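# Place the entire wire inside the bin

## Task

Move the wire into the bin until every part of it sits lower than the bin's rim; a wire left dangling over the table edge can count as a failure.

## Robot and tools

Robot and frame: two arms, left_arm and right_arm, each with a two-finger gripper. All positions use the scene frame. Its origin is at table-top height, halfway between the two nominal arm bases. +x points out over the table, +z points up, and +y points toward left_arm. Calibrated bases: left_arm at (+0.029, +0.282, 0) m, right_arm at (-0.015, -0.352, 0) m, turned very slightly about z. A camera stand sits behind the arms. Loose items may occasionally get nudged by something outside the robot.

Gripper: the fingers extend along the gripper's +z axis and close along its y axis. end_effector_position is the point between the finger pads, just under 1 cm behind the tips.

execute_actions(actions, cameras): actions is a list of actions. Each action holds up to 15 rows, one per 1/30 s control step. If there are fewer than 15 rows, the last row repeats. Every row has 14 numbers in [-1, 1]: left_arm dx, dy, dz, rx, ry, rz, opening, then the same seven for right_arm. Both arms are always included. dx to rz are offsets, not poses. They count from that arm's Hand target as it was when the action began, along scene axes. Each row counts from that same start, not from the row before it. 1.0 equals 0.6 m of travel or 180 degrees of turn. rx, ry, rz form one rotation vector, turning about the Hand target's position. Sending the same offset again moves the arm further. Opening is absolute: +1 gives about 87 mm between the pads, 0.5 gives 69, 0 gives 43, -0.5 gives 18, and -1 is closed. To keep an arm still, send six zeros and repeat its current opening. A 0 opening is a real command. cameras lists camera names; ["all"] means every camera, [] means none. Pictures come back with an empty actions list or when cameras are requested.

move(target, speed, blend, opening_speed, blocking, cameras): target is one 14-number row in the same layout, or a list of up to 15 such rows. Every row is an offset from the Hand targets at the start of the call, not from the row before. Grippers follow straight paths and take the shorter rotation. speed is the top path speed in m/s, from 0.002 to 2.9, default 0.25. Turning is capped at twice that value in rad/s. You can give one speed or one per target. blend is in metres and rounds the corners between listed targets. The default of 0 stops at each target. opening_speed is how fast the opening changes, in scale units per second, minimum 0.2. The whole move is capped at 10 s. Paths do not avoid obstacles or the other arm. Faster moves lag, stray, and hit harder. Avoid paths that pass near an arm's own base; go around it. blocking=false returns after about 0.5 s while the move carries on. The result adds a move: line: done, off_target, moving, held or fault, plus any limits (paced means the pose was clipped; held means steps were withheld). done means the arm is at rest within 10 mm and 2 degrees of its target. It does not tell you whether the arm is touching anything.

wait(seconds 0 to 10, cameras): lets time pass while each arm holds its last command. stop(cameras): brakes a running move. zoom_image(camera, region [x0, y0, x1, y1] in pixels, at most 504 by 504): gives a closer view of the newest image from cam_high, cam_low, cam_left_wrist or cam_right_wrist, each 672x504. read_manual(section "licences"): returns URDF licence texts only. finished_scene(scene): ends the current scene; pass that scene's number. This cannot be undone, and the goal must hold without the robot.

Results: Hand target is the last commanded pose after clipping, and the next offsets count from it. end_effector_position (m) and end_effector_quat_wxyz may be off by a few cm. grip_measured uses the opening scale. In Joint positions, the gripper reads 0 when closed and 1 when open. Joint torques include the arm's own weight. Joint velocities may be reported as "within noise". Tool commands show the current commands. You also get motor temperatures and, after actions, end_effector_position at some control steps. Camera calibration gives K, distortion and T_world_to_cam. Fixed cameras can drift slightly. Wrist images can lag behind the arm's motion.

Motion behaviour: on each step, commanded orientation is limited to 40 degrees from the measured one. Friction and gravity can leave the gripper short, low or tilted, especially far out. Small moves may not happen at all, or may go sideways. Check the pose after every move and correct any tilt. Waiting does not close a gap, but the next command, even all zeros, requests the target again. If the arm is still short, send the missing distance. An arm that is blocked keeps pushing until you command its target back past the gripper.

Gripping: at first contact, command about 0.04 below the grip_measured reading for a full grip, or less for a lighter one. Readings can be about 1 mm off. Closing fast squeezes harder.

Motor heat: holding loads, reaching far, or pushing toward unreachable poses heats the motors. MOTOR HOT appears at 75 °C. At 90 °C that arm folds up and stops working for the rest of the scene, and at 100 °C it drops.

Avoid: dropping the wire or releasing it while it moves; letting anything leave the table or hang over the edge; hitting the table, bin or fixtures hard; pressing hard into anything; pulling on a wrist camera cable; bringing the grippers, housings or wrist cameras against each other (the clearance check will not prevent this); closing one gripper on the other arm's fingers; arm stops and faults.

Each tool is called after "Request:" as a command line: name --argument value for each argument, lists and objects as JSON in quotes; but a table of rows of numbers goes row by row, as --pt "numbers of a row", without its own name.

## Session

Request:
execute_actions --actions '[]'

Scene clock: 0.00 s.
left_arm: end_effector_position=(+0.3458, +0.2181, +0.2254) grip_measured=+0.998 end_effector_quat_wxyz=(+0.569, -0.266, +0.747, -0.217) | right_arm: end_effector_position=(+0.2234, -0.1913, +0.2309) grip_measured=+1.000 end_effector_quat_wxyz=(+0.629, +0.193, +0.722, +0.212)
Joint positions: left_arm=[-0.207 0.8 0.631 -0.096 -0.178 -0.756 0.999] | right_arm=[1.088 0.715 0.536 -0.038 0.992 0.77 1]
Joint velocities: within noise
Joint torques (N m): no reading
Motor temperatures (°C): left_arm=[19 27 25 22 20 18 20] | right_arm=[21 24 24 21 20 20 20]
Heat: left arm: 27 °C; right arm: 24 °C.
Hand target: left_arm +0.3480, +0.2182, +0.2377; +0.581, -0.265, +0.737, -0.223 | right_arm +0.2233, -0.1913, +0.2321; +0.629, +0.193, +0.722, +0.213
Tool commands: left_gripper/opening=+1.0 right_gripper/opening=+1.0
camera_calibration:
cam_left_wrist: T_world_to_cam=[[0.160697, -0.747546, 0.644477, -0.0437401], [-0.873788, -0.411398, -0.259317, 0.471329], [0.458988, -0.521466, -0.719308, 0.259682], [0, 0, 0, 1]] pos_world=[0.299679, 0.296621, 0.337204]
cam_right_wrist: T_world_to_cam=[[-0.012041, -0.828963, -0.559174, -0.028777], [-0.846925, 0.305741, -0.435017, 0.368436], [0.531575, 0.468341, -0.705751, 0.282775], [0, 0, 0, 1]] pos_world=[0.161375, -0.268936, 0.343753]

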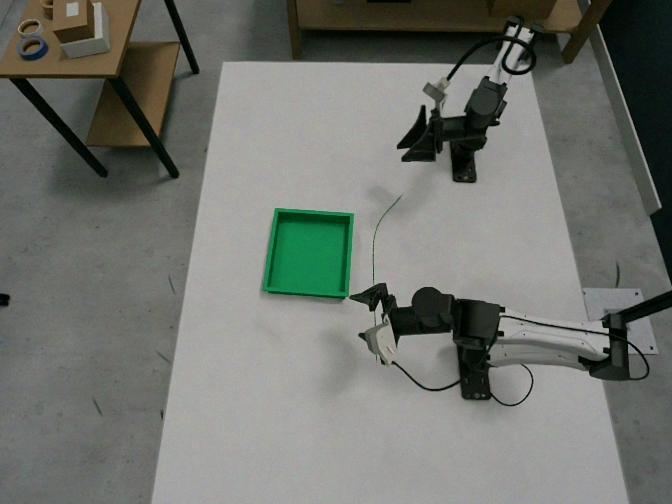

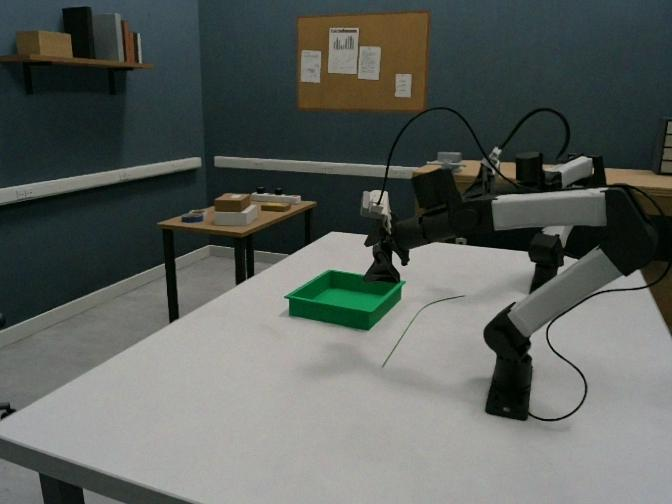

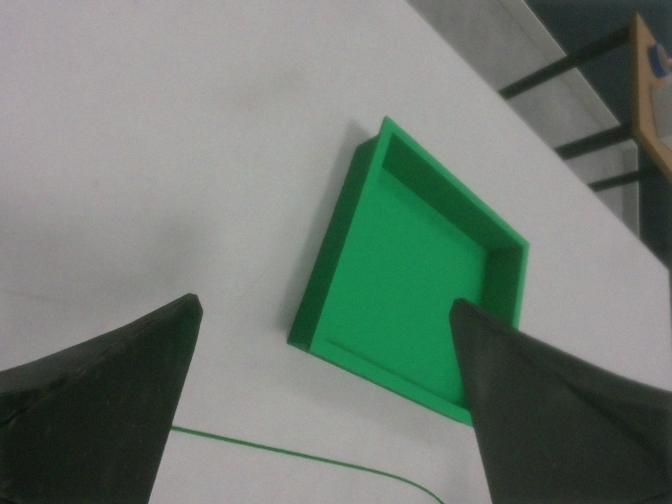

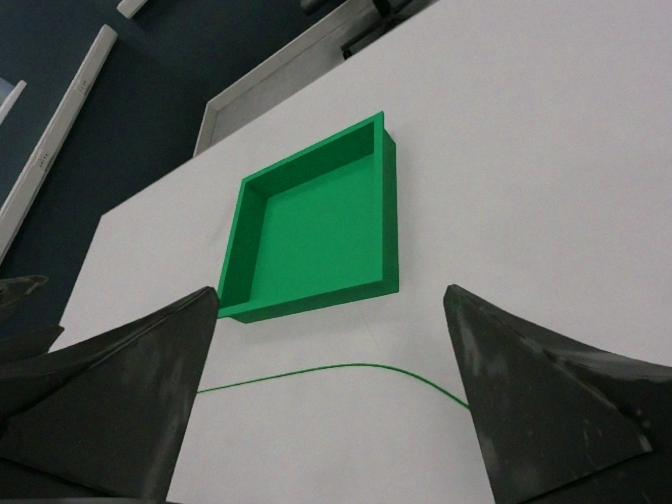

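Request:
move --target '[-0.113,0.036,-0.146,0.472,0.21,-0.589,0.3,-0.044,0.044,-0.137,-0.339,0.361,0.354,0.3]' --cameras '["all"]' --speed 0.5

Scene clock: 7.07 s.
left_arm: end_effector_position=(+0.2811, +0.2391, +0.1458) grip_measured=+0.300 end_effector_quat_wxyz=(+0.009, +0.702, +0.712, -0.002) | right_arm: end_effector_position=(+0.1967, -0.1692, +0.1477) grip_measured=+0.300 end_effector_quat_wxyz=(+0.004, -0.409, +0.912, -0.006)
Joint positions: left_arm=[-0.314 1.535 1.368 -1.389 0.011 1.242 0.65] | right_arm=[0.758 1.757 1.613 -1.424 0.015 -0.106 0.65]
Joint torques (N m): left_arm=[-0.46 -4.53 7.75 -0.08 0 0.16] | right_arm=[0.55 -5.86 6.99 0.35 -0.09 -0.11]
Heat: left arm: 28 °C; right arm: 26 °C.
Hand target: left_arm +0.2803, +0.2398, +0.1501; +0.000, +0.707, +0.707, -0.001 | right_arm +0.1968, -0.1648, +0.1499; +0.000, -0.415, +0.910, -0.001
Off the commanded pose: left_arm 0.004 m, 1 deg | right_arm 0.005 m, 1 deg.
move: done
camera_calibration:
cam_left_wrist: T_world_to_cam=[[-0.999108, -0.0391121, -0.0158998, 0.28659], [-0.037566, 0.651635, 0.757602, -0.23473], [-0.0192706, 0.757523, -0.652524, 0.0619867], [0, 0, 0, 1]] pos_world=[0.278711, 0.117211, 0.222836]
cam_right_wrist: T_world_to_cam=[[0.739835, -0.672651, 0.0136102, -0.263368], [-0.438981, -0.467299, 0.767416, -0.0858087], [-0.509843, -0.573736, -0.641005, 0.246833], [0, 0, 0, 1]] pos_world=[0.283026, -0.0756355, 0.227657]

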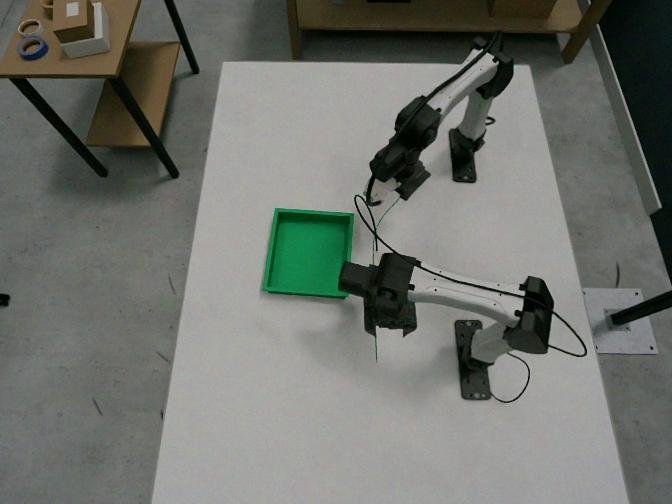

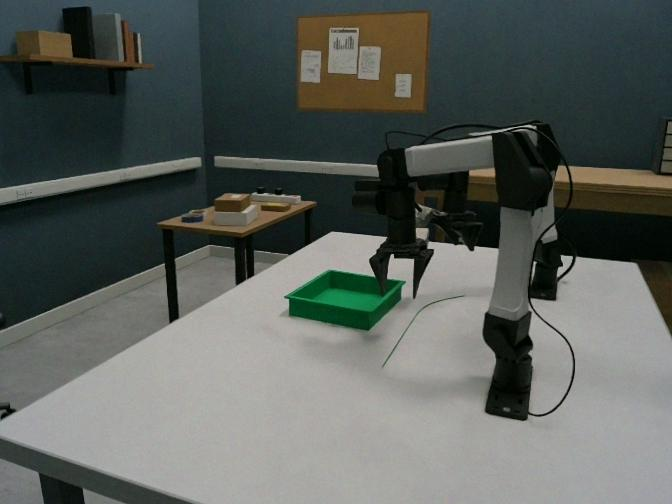

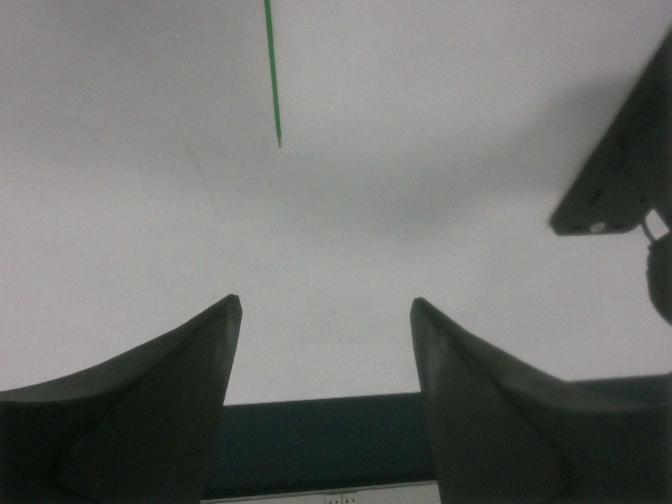

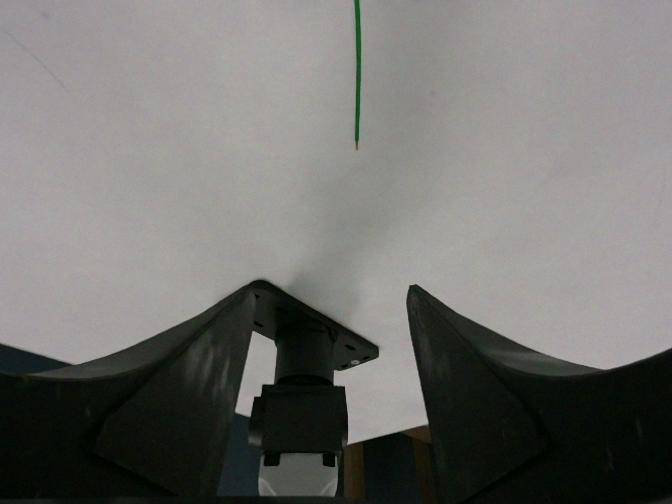

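Request:
move --target '[0.05,0.018,-0.167,0,0,0,0,0.02,-0.018,-0.167,0,0,0,0]' --cameras '["all"]'

Scene clock: 9.90 s.
left_arm: end_effector_position=(+0.3101, +0.2475, +0.0529) grip_measured=+0.000 end_effector_quat_wxyz=(+0.005, +0.706, +0.708, -0.002) | right_arm: end_effector_position=(+0.2107, -0.1752, +0.0570) grip_measured=+0.000 end_effector_quat_wxyz=(+0.008, -0.413, +0.911, -0.005)
Joint positions: left_arm=[-0.258 1.676 1.142 -1.029 0.008 1.31 0.5] | right_arm=[0.717 1.801 1.305 -1.063 0.014 -0.155 0.5]
Joint torques (N m): left_arm=[0.47 -5.89 5.05 0.23 0.05 0.21] | right_arm=[-0.17 -6.39 3.75 0.63 -0.07 -0.13]
Heat: left arm: 28 °C; right arm: 26 °C.
Hand target: left_arm +0.3102, +0.2506, +0.0499; +0.000, +0.707, +0.707, -0.001 | right_arm +0.2088, -0.1756, +0.0497; +0.000, -0.415, +0.910, -0.001
Off the commanded pose: left_arm 0.004 m, 1 deg | right_arm 0.008 m, 1 deg.
move: done
camera_calibration:
cam_left_wrist: T_world_to_cam=[[-0.999594, -0.0268767, -0.00950717, 0.311295], [-0.0246481, 0.647188, 0.761932, -0.171823], [-0.0143253, 0.761857, -0.647587, -0.00729425], [0, 0, 0, 1]] pos_world=[0.306829, 0.125126, 0.129154]
cam_right_wrist: T_world_to_cam=[[0.744829, -0.667094, 0.0146663, -0.276665], [-0.440463, -0.475041, 0.761793, -0.0135898], [-0.501221, -0.573866, -0.647654, 0.190955], [0, 0, 0, 1]] pos_world=[0.295793, -0.0814347, 0.138083]

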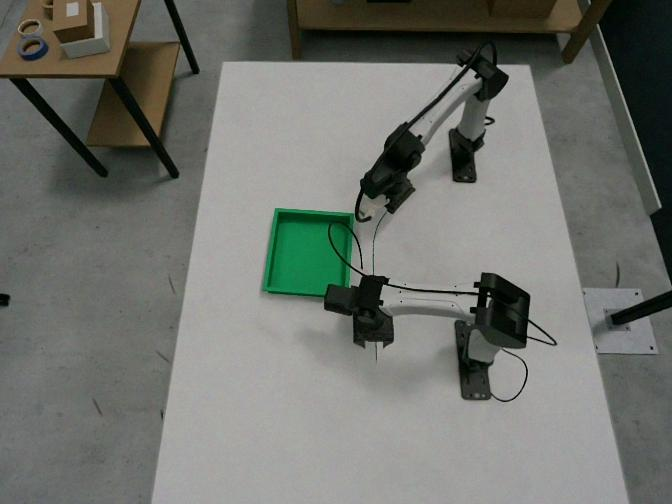

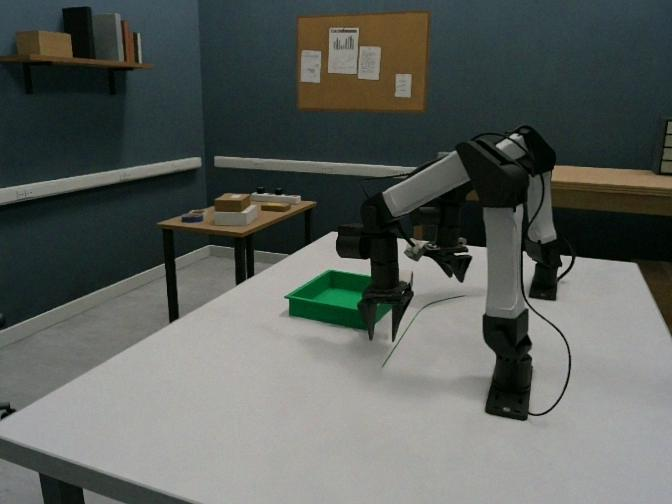

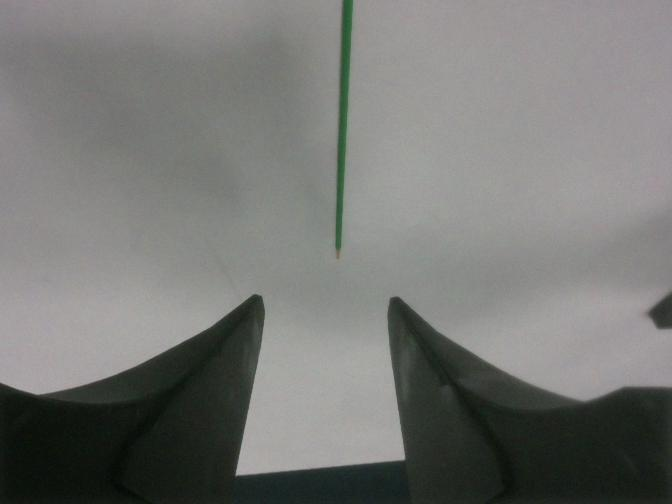

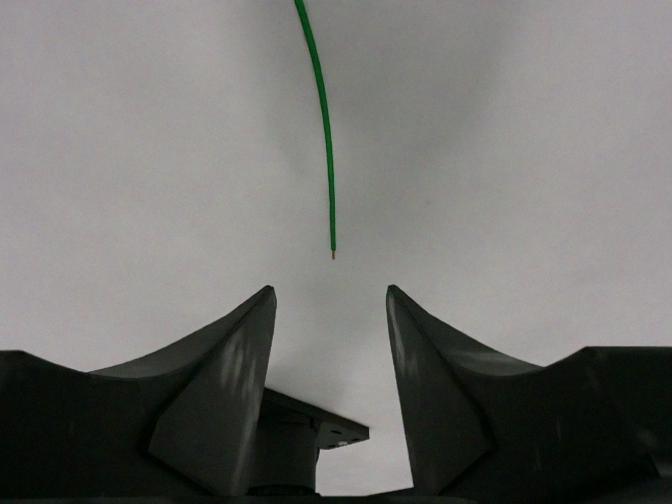

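Request:
move --target '[-0.008,0,-0.05,0,0,0,-0.5,0,0,-0.05,0,0,0,-0.5]' --cameras '["all"]' --speed 0.08

Request:
zoom_image --camera "cam_low" --region '[320, 230, 500, 380]'

Scene clock: 11.63 s.
left_arm: end_effector_position=(+0.3067, +0.2484, +0.0239) grip_measured=-0.500 end_effector_quat_wxyz=(+0.007, +0.706, +0.708, -0.001) | right_arm: end_effector_position=(+0.2117, -0.1744, +0.0283) grip_measured=-0.500 end_effector_quat_wxyz=(+0.010, -0.413, +0.911, -0.005)
Joint positions: left_arm=[-0.258 1.699 1.044 -0.906 0.008 1.311 0.25] | right_arm=[0.717 1.835 1.23 -0.948 0.014 -0.156 0.25]
Joint torques (N m): left_arm=[0.14 -5.63 4.75 0.24 0.04 0.13] | right_arm=[-0.16 -6.27 3.49 0.65 -0.09 -0.14]
Heat: left arm: 28 °C; right arm: 26 °C.
Hand target: left_arm +0.3054, +0.2506, +0.0199; +0.000, +0.708, +0.707, -0.001 | right_arm +0.2088, -0.1756, +0.0197; +0.000, -0.415, +0.910, -0.001
Off the commanded pose: left_arm 0.005 m, 1 deg | right_arm 0.009 m, 1 deg.
move: done
camera_calibration:
cam_left_wrist: T_world_to_cam=[[-0.999561, -0.026503, -0.0132068, 0.307563], [-0.0272382, 0.647999, 0.761154, -0.14978], [-0.0116149, 0.76118, -0.648437, -0.0274808], [0, 0, 0, 1]] pos_world=[0.30303, 0.126126, 0.100248]
cam_right_wrist: T_world_to_cam=[[0.745038, -0.666846, 0.0153135, -0.276481], [-0.442755, -0.477239, 0.759086, 0.00934531], [-0.498885, -0.572328, -0.65081, 0.1731], [0, 0, 0, 1]] pos_world=[0.296484, -0.0808403, 0.109796]

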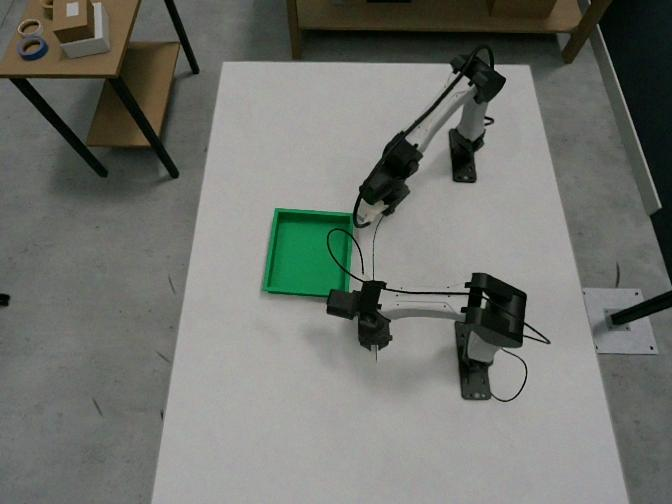

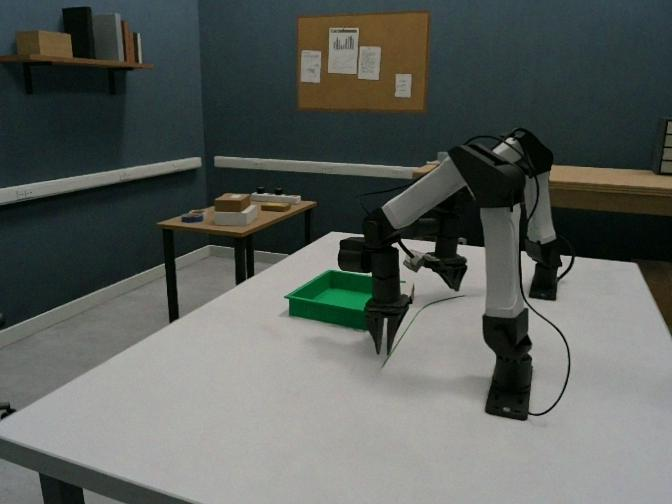

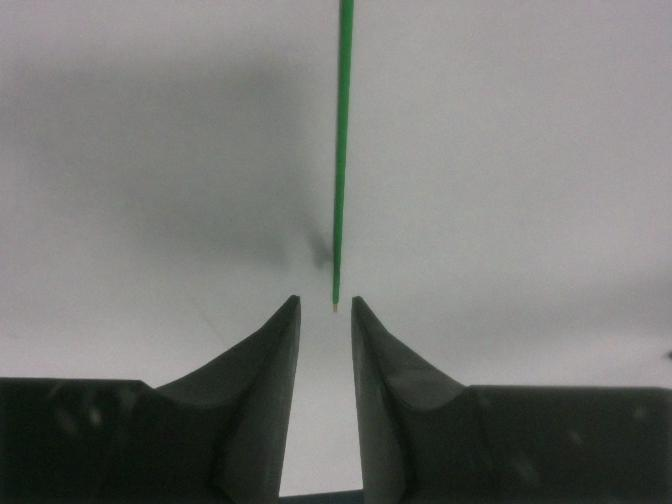

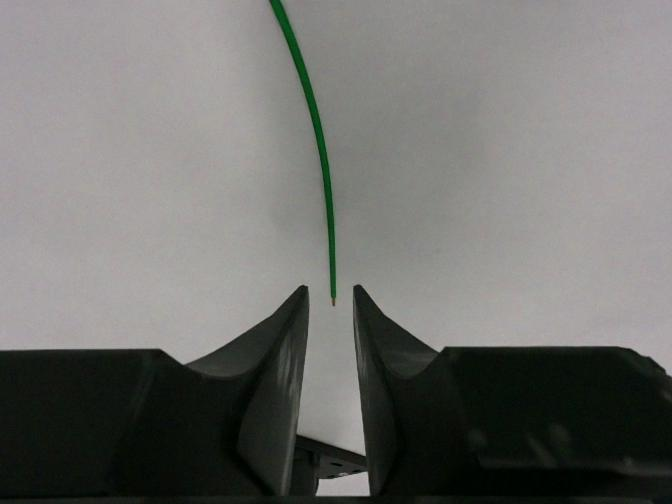

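Scaled by 2.800 from the camera's 672x504 image, which has a finer 960x720 frame.

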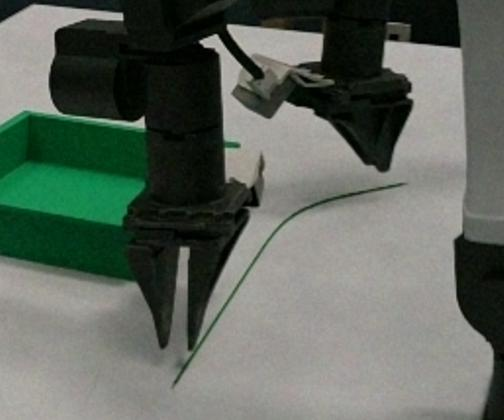

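Request:
move --target '[0,0,-0.022,0,0,0,-0.5,0,0,-0.028,0,0,0,-0.5]' --cameras '["all"]' --speed 0.04

Request:
zoom_image --camera "cam_low" --region '[360, 250, 500, 380]'

Scene clock: 12.97 s.
left_arm: end_effector_position=(+0.3074, +0.2482, +0.0112) grip_measured=-0.500 end_effector_quat_wxyz=(+0.008, +0.706, +0.708, +0.000) | right_arm: end_effector_position=(+0.2123, -0.1739, +0.0119) grip_measured=-0.500 end_effector_quat_wxyz=(+0.011, -0.413, +0.911, -0.004)
Joint positions: left_arm=[-0.258 1.721 1.014 -0.851 0.008 1.311 0.25] | right_arm=[0.717 1.86 1.193 -0.885 0.014 -0.156 0.25]
Joint torques (N m): left_arm=[0.18 -5.6 4.52 0.28 0.04 0.12] | right_arm=[-0.21 -6.19 3.4 0.67 -0.07 -0.13]
Heat: left arm: 28 °C; right arm: 26 °C.
Hand target: left_arm +0.3055, +0.2505, +0.0068; +0.000, +0.708, +0.707, -0.001 | right_arm +0.2089, -0.1755, +0.0029; +0.000, -0.415, +0.910, -0.001
Off the commanded pose: left_arm 0.005 m, 1 deg | right_arm 0.010 m, 1 deg.
move: done
camera_calibration:
cam_left_wrist: T_world_to_cam=[[-0.999523, -0.0265819, -0.0157497, 0.308115], [-0.0292321, 0.648481, 0.760669, -0.139521], [-0.0100066, 0.760766, -0.648949, -0.0359628], [0, 0, 0, 1]] pos_world=[0.30353, 0.126026, 0.0876437]
cam_right_wrist: T_world_to_cam=[[0.745062, -0.666814, 0.0155441, -0.276366], [-0.443601, -0.477983, 0.758123, 0.022255], [-0.498097, -0.571744, -0.651927, 0.163019], [0, 0, 0, 1]] pos_world=[0.296981, -0.0804425, 0.0936999]

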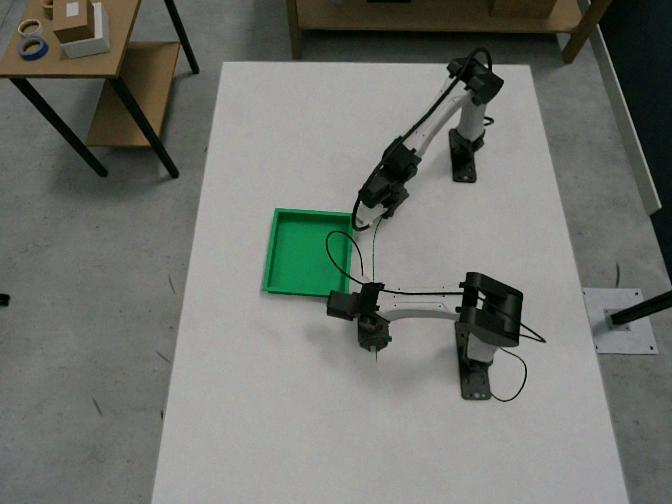

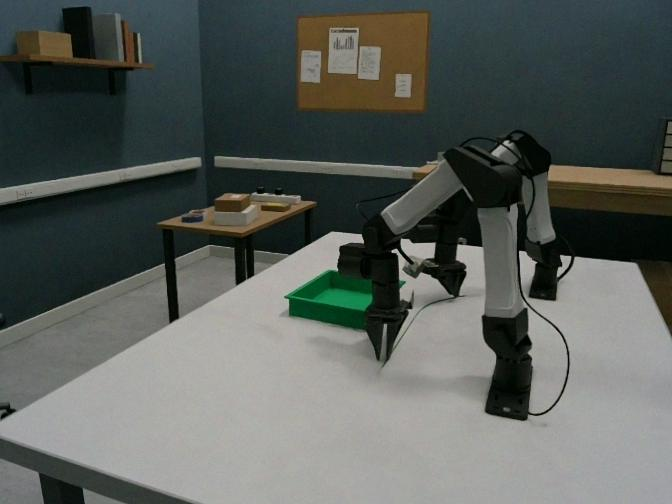

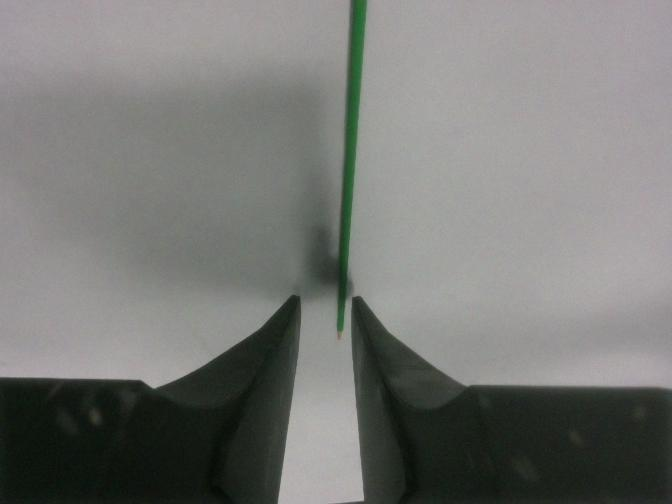

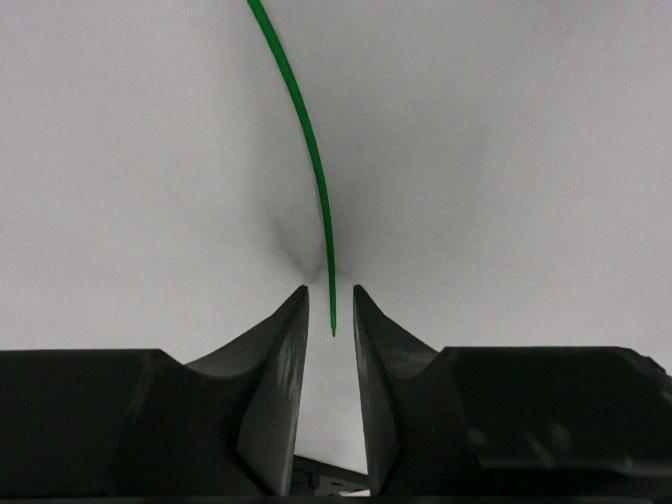

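Scaled by 3.600 from the camera's 672x504 image, which has a finer 960x720 frame.

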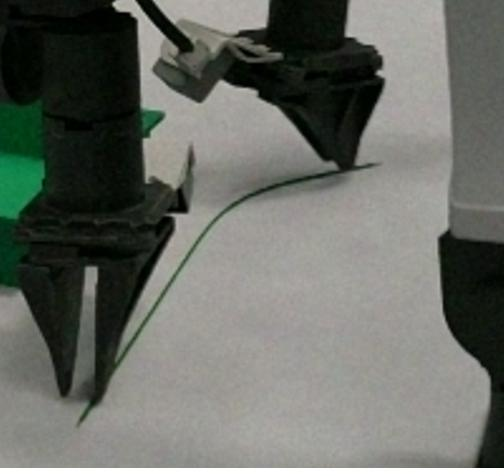

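Request:
move --target '[0,0,-0.01,0,0,0,-0.5,0,0,-0.01,0,0,0,-0.5]' --cameras '["cam_left_wrist","cam_right_wrist","cam_low"]' --speed 0.03

Request:
zoom_image --camera "cam_low" --region '[360, 250, 500, 380]'

Scene clock: 13.93 s.
left_arm: end_effector_position=(+0.3080, +0.2488, +0.0089) grip_measured=-0.500 end_effector_quat_wxyz=(+0.008, +0.706, +0.708, +0.002) | right_arm: end_effector_position=(+0.2120, -0.1741, +0.0064) grip_measured=-0.500 end_effector_quat_wxyz=(+0.010, -0.413, +0.911, -0.005)
Joint positions: left_arm=[-0.258 1.724 1.008 -0.838 0.004 1.311 0.25] | right_arm=[0.717 1.869 1.181 -0.865 0.014 -0.156 0.25]
Joint torques (N m): left_arm=[0.17 -4.92 3.92 0.41 0.09 0.12] | right_arm=[-0.21 -6.12 3.29 0.7 -0.08 -0.15]
Heat: left arm: 28 °C; right arm: 26 °C.
Hand target: left_arm +0.3055, +0.2505, +0.0007; +0.000, +0.708, +0.707, -0.001 | right_arm +0.2089, -0.1755, -0.0031; +0.000, -0.415, +0.910, -0.001
Off the commanded pose: left_arm 0.009 m, 1 deg | right_arm 0.010 m, 1 deg.
move: done
camera_calibration:
cam_left_wrist: T_world_to_cam=[[-0.999465, -0.0265285, -0.019104, 0.308641], [-0.0317234, 0.645887, 0.762774, -0.136748], [-0.00789626, 0.762972, -0.646383, -0.0390772], [0, 0, 0, 1]] pos_world=[0.30383, 0.126326, 0.0849451]
cam_right_wrist: T_world_to_cam=[[0.745074, -0.666807, 0.015234, -0.27617], [-0.442479, -0.477066, 0.759355, 0.0261552], [-0.499076, -0.572517, -0.650498, 0.159183], [0, 0, 0, 1]] pos_world=[0.296785, -0.0805396, 0.0878943]
Images, in order (width x height): cam_low 672x504, cam_left_wrist 672x504, cam_right_wrist 672x504.

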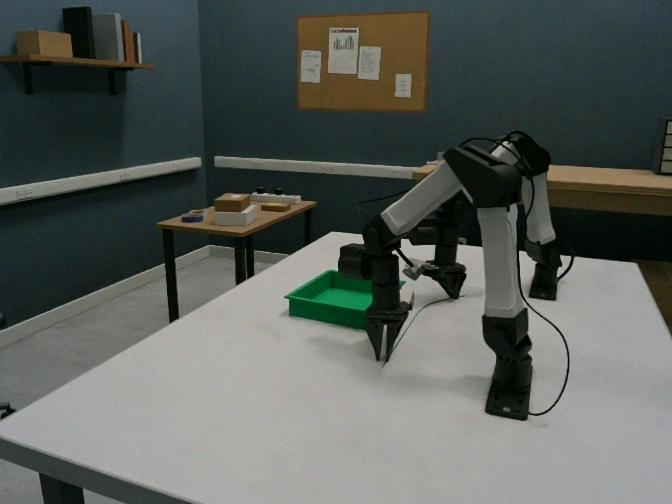

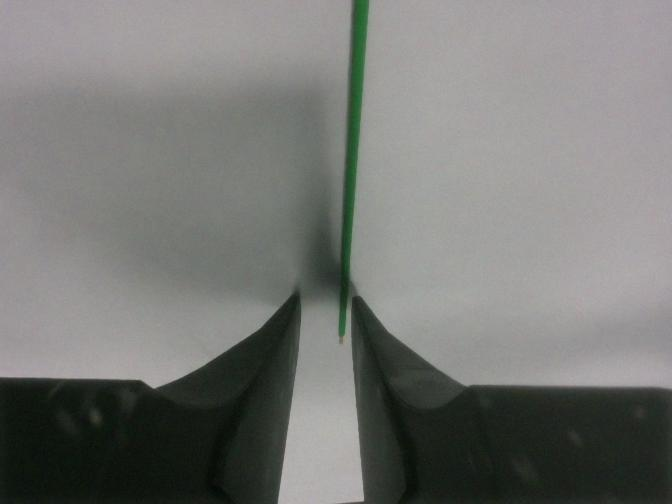

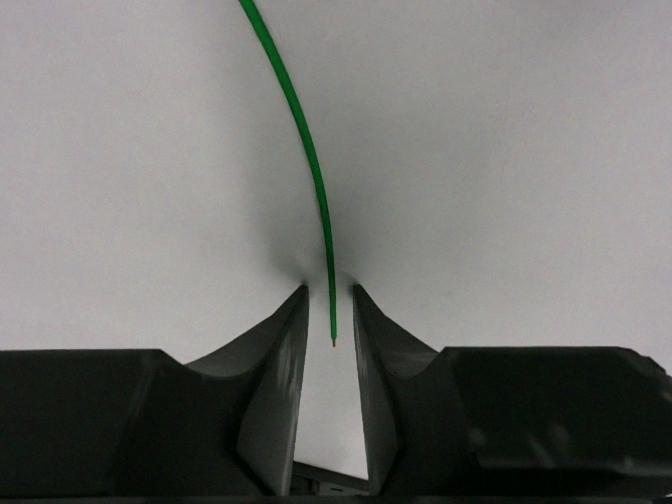

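Scaled by 3.600 from the camera's 672x504 image, which has a finer 960x720 frame.

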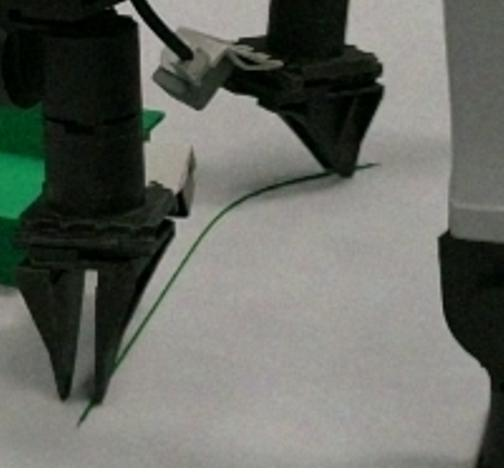

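Request:
move --target '[-0.003,0,0.005,0,0,0,-0.5,0,0,-0.008,0,0,0,-0.5]' --cameras '["cam_right_wrist"]' --speed 0.03

Request:
move --target '[0,0,0,0,0,0,-1,0,0,0,0,0,0,-1]' --cameras '["cam_left_wrist","cam_right_wrist"]' --opening_speed 0.5

Scene clock: 14.93 s.
left_arm: end_effector_position=(+0.3080, +0.2488, +0.0089) grip_measured=-0.500 end_effector_quat_wxyz=(+0.008, +0.706, +0.708, +0.002) | right_arm: end_effector_position=(+0.2120, -0.1741, +0.0060) grip_measured=-0.500 end_effector_quat_wxyz=(+0.010, -0.413, +0.911, -0.005)
Joint positions: left_arm=[-0.258 1.724 1.008 -0.838 0.004 1.311 0.25] | right_arm=[0.717 1.869 1.179 -0.863 0.014 -0.156 0.25]
Joint torques (N m): left_arm=[0.06 -5.97 3.86 0.3 0.09 0.11] | right_arm=[-0.25 -5.55 2.65 0.84 -0.08 -0.12]
Heat: left arm: 28 °C; right arm: 26 °C.
Hand target: left_arm +0.3037, +0.2505, +0.0037; +0.000, +0.708, +0.707, -0.001 | right_arm +0.2088, -0.1756, -0.0079; +0.000, -0.415, +0.910, -0.001
Off the commanded pose: left_arm 0.007 m, 1 deg | right_arm 0.014 m, 1 deg.
move: off_target (right_arm)
camera_calibration:
cam_right_wrist: T_world_to_cam=[[0.745036, -0.666848, 0.0153349, -0.276166], [-0.442974, -0.477462, 0.758818, 0.026542], [-0.498695, -0.572139, -0.651123, 0.15896], [0, 0, 0, 1]] pos_world=[0.296783, -0.080541, 0.0875968]
Images, in order (width x height): cam_right_wrist 672x504.

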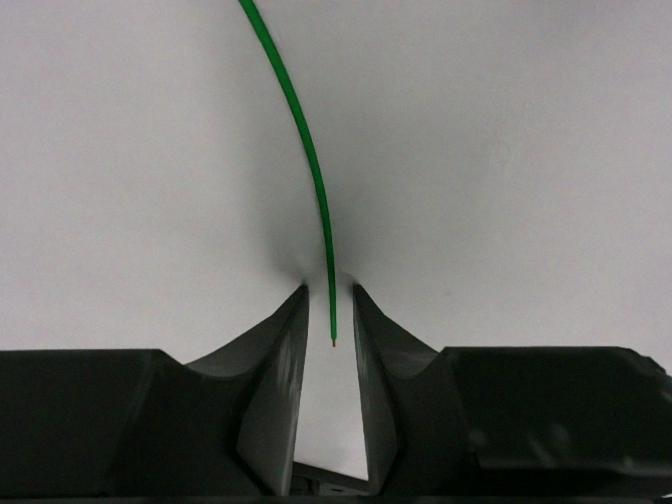

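Scene clock: 16.13 s.
left_arm: end_effector_position=(+0.3095, +0.2489, +0.0086) grip_measured=-0.968 end_effector_quat_wxyz=(+0.010, +0.706, +0.708, +0.005) | right_arm: end_effector_position=(+0.2108, -0.1726, +0.0059) grip_measured=-0.936 end_effector_quat_wxyz=(+0.009, -0.413, +0.911, +0.001)
Joint positions: left_arm=[-0.258 1.724 1.006 -0.83 0.001 1.311 0.016] | right_arm=[0.717 1.869 1.179 -0.863 0.003 -0.156 0.032]
Joint torques (N m): left_arm=[0.02 -5.98 4 0.22 0.11 0.11] | right_arm=[-0.2 -5.55 2.65 0.84 0.02 -0.13]
Heat: left arm: 28 °C; right arm: 26 °C.
Hand target: left_arm +0.3036, +0.2506, +0.0037; +0.000, +0.708, +0.707, -0.001 | right_arm +0.2088, -0.1756, -0.0079; +0.000, -0.415, +0.910, -0.001
Off the commanded pose: left_arm 0.008 m, 1 deg | right_arm 0.014 m, 1 deg.
move: off_target (right_arm)
camera_calibration:
cam_left_wrist: T_world_to_cam=[[-0.999309, -0.0265547, -0.0260077, 0.310173], [-0.0370065, 0.64541, 0.762939, -0.134749], [-0.00347399, 0.763375, -0.645947, -0.0407683], [0, 0, 0, 1]] pos_world=[0.30483, 0.126326, 0.084538]
cam_right_wrist: T_world_to_cam=[[0.745498, -0.666493, 0.00443809, -0.274224], [-0.437482, -0.484296, 0.757672, 0.0244318], [-0.502833, -0.566785, -0.652621, 0.161041], [0, 0, 0, 1]] pos_world=[0.296099, -0.0796607, 0.0878042]
Images, in order (width x height): cam_left_wrist 672x504, cam_right_wrist 672x504.

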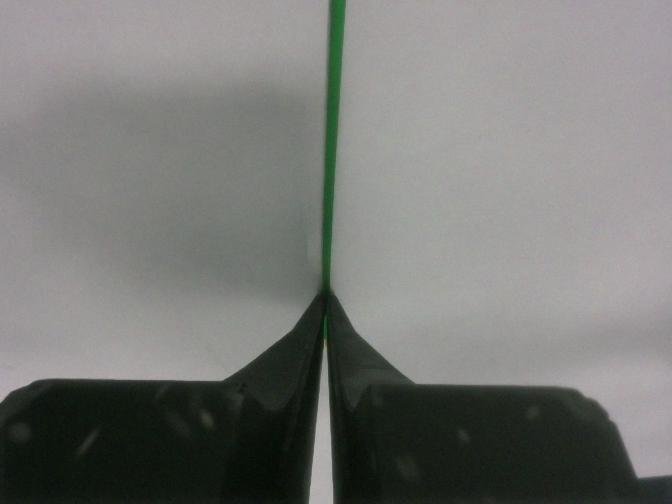

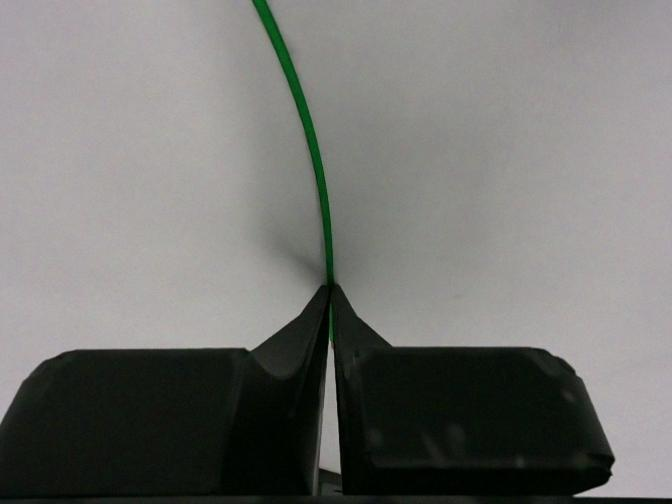

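Request:
move --target '[0,0,0.24,0,0,0,-1,0,0,0.26,0,0,0,-1]' --cameras '["all"]' --speed 0.15

Scene clock: 18.40 s.
left_arm: end_effector_position=(+0.3052, +0.2500, +0.1326) grip_measured=-0.968 end_effector_quat_wxyz=(-0.011, +0.706, +0.708, -0.007) | right_arm: end_effector_position=(+0.2073, -0.1755, +0.1367) grip_measured=-0.936 end_effector_quat_wxyz=(-0.014, -0.413, +0.911, -0.005)
Joint positions: left_arm=[-0.258 1.646 1.426 -1.377 0.001 1.311 0.016] | right_arm=[0.717 1.8 1.617 -1.416 0.003 -0.156 0.032]
Joint torques (N m): left_arm=[0.09 -9.21 8.13 -0.15 0.11 0.11] | right_arm=[-0.18 -9.13 6.8 0.28 0.03 -0.12]
Heat: left arm: 29 °C; right arm: 26 °C.
Hand target: left_arm +0.3036, +0.2506, +0.1477; +0.000, +0.708, +0.707, -0.001 | right_arm +0.2089, -0.1755, +0.1481; +0.000, -0.415, +0.910, -0.001
Off the commanded pose: left_arm 0.015 m, 1 deg | right_arm 0.012 m, 2 deg.
move: off_target (left_arm, right_arm)
camera_calibration:
cam_left_wrist: T_world_to_cam=[[-0.999438, -0.0265176, 0.0205251, 0.30296], [-0.00102233, 0.635896, 0.771774, -0.240068], [-0.0335174, 0.771319, -0.635566, 0.0442947], [0, 0, 0, 1]] pos_world=[0.304029, 0.126527, 0.207212]
cam_right_wrist: T_world_to_cam=[[0.745546, -0.66645, -0.00234275, -0.273307], [-0.409719, -0.461112, 0.787087, -0.083264], [-0.525634, -0.58585, -0.616838, 0.239394], [0, 0, 0, 1]] pos_world=[0.295482, -0.0802906, 0.212563]

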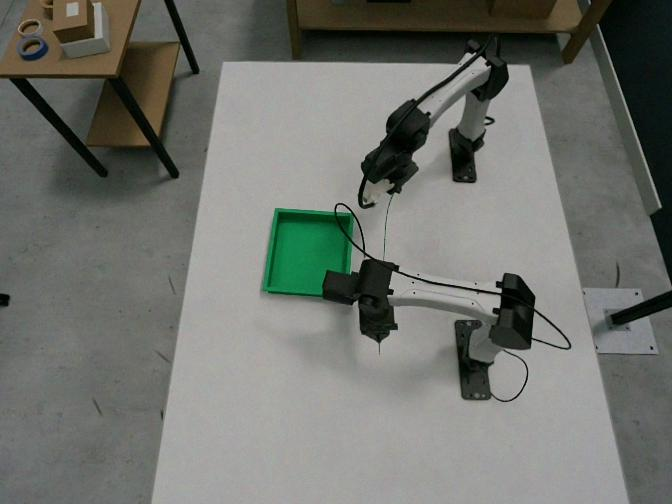

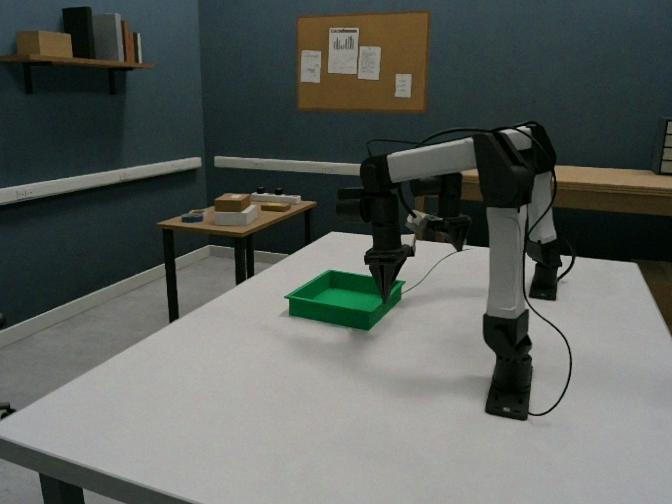

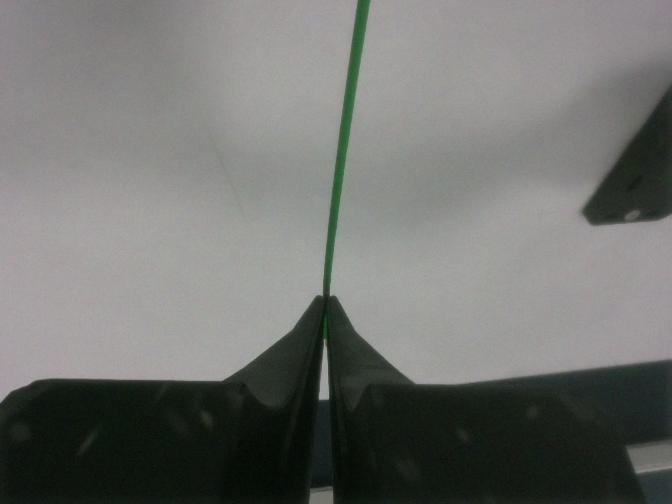

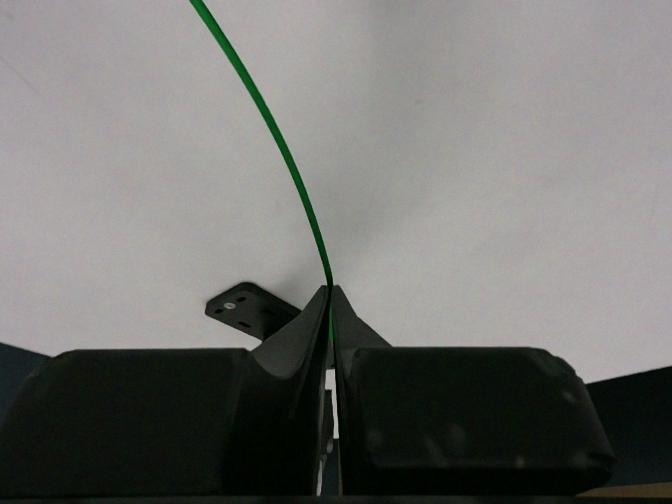

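Request:
move --target '[0,-0.1,0.05,0,0,0.25,-1,0.083,0.06,0.05,0,0,-0.136,-1]' --cameras '["all"]' --speed 0.2

Scene clock: 21.77 s.
left_arm: end_effector_position=(+0.3093, +0.1910, +0.1731) grip_measured=-0.968 end_effector_quat_wxyz=(+0.016, +0.384, +0.923, +0.000) | right_arm: end_effector_position=(+0.2562, -0.1407, +0.1788) grip_measured=-0.936 end_effector_quat_wxyz=(+0.031, -0.218, +0.975, +0.012)
Joint positions: left_arm=[-0.369 1.789 1.759 -1.509 0.001 0.418 0.016] | right_arm=[0.66 1.989 2.054 -1.57 0.003 0.199 0.032]
Joint torques (N m): left_arm=[-0.5 -6.56 8.32 -0.18 0.07 -0.03] | right_arm=[-0.31 -7.12 6.76 0.44 0.02 0.04]
Heat: left arm: 29 °C; right arm: 27 °C.
Hand target: left_arm +0.3037, +0.1907, +0.1777; +0.000, +0.383, +0.924, -0.001 | right_arm +0.2587, -0.1395, +0.1781; +0.000, -0.213, +0.977, -0.001
Off the commanded pose: left_arm 0.007 m, 2 deg | right_arm 0.003 m, 4 deg.
joint sent to its limit (right arm) — joint 4 (wrist pitch), lower limit. The joint targets are off in orientation, not in position.
move: off_target (right_arm)
camera_calibration:
cam_left_wrist: T_world_to_cam=[[-0.69085, -0.72282, -0.0160315, 0.34863], [-0.487572, 0.449406, 0.748537, -0.0436071], [-0.533853, 0.524944, -0.662899, 0.322197], [0, 0, 0, 1]] pos_world=[0.391595, 0.102459, 0.251815]
cam_right_wrist: T_world_to_cam=[[0.417224, -0.908727, -0.0118309, -0.234603], [-0.621619, -0.294852, 0.725708, 0.00828605], [-0.662959, -0.295428, -0.687901, 0.400254], [0, 0, 0, 1]] pos_world=[0.368385, -0.0925, 0.266547]

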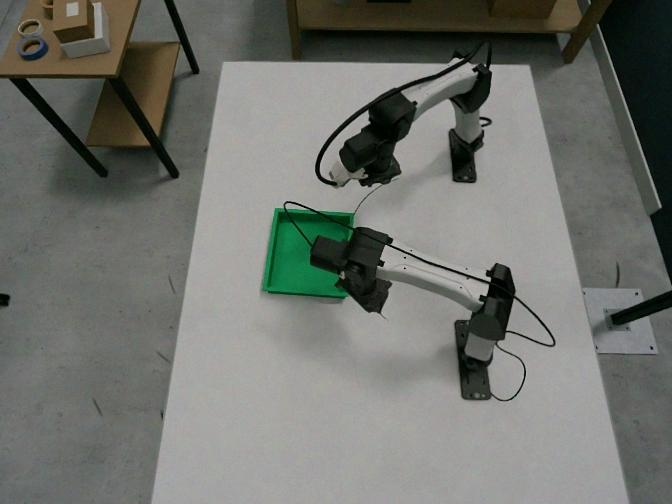

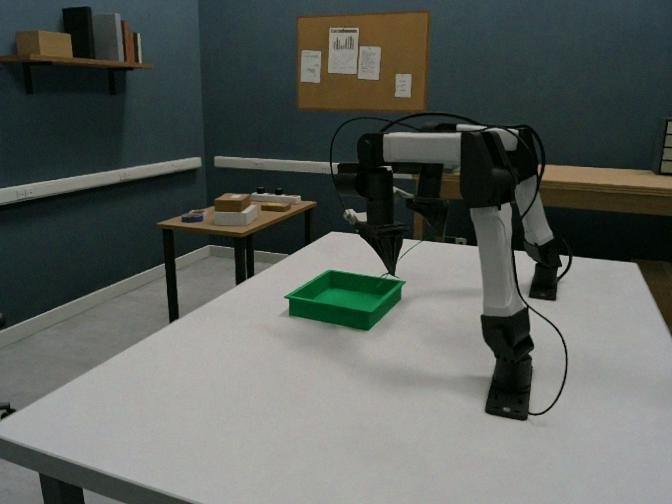

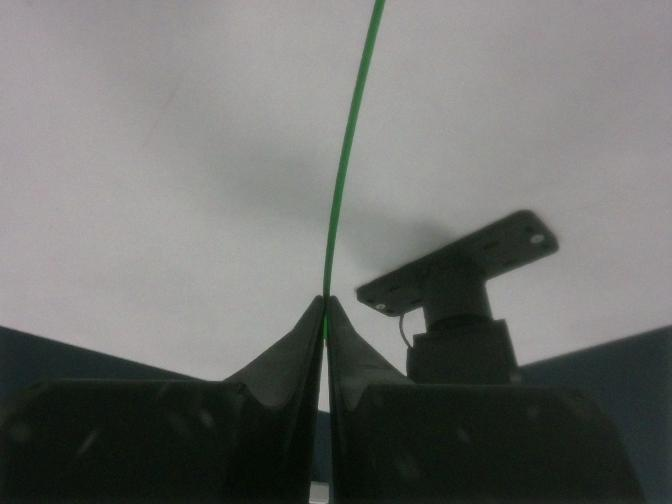

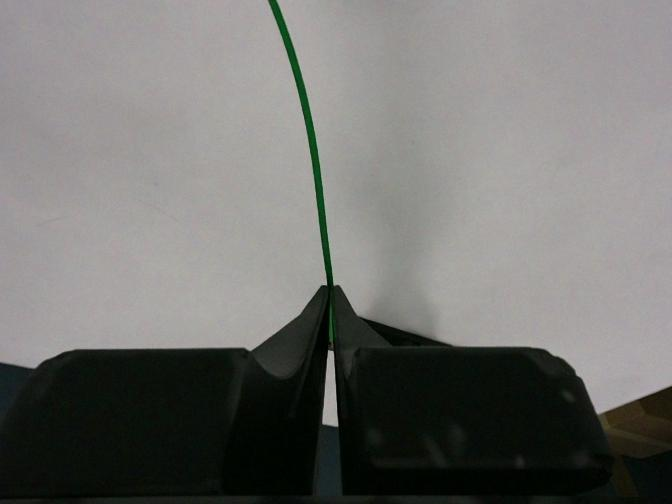

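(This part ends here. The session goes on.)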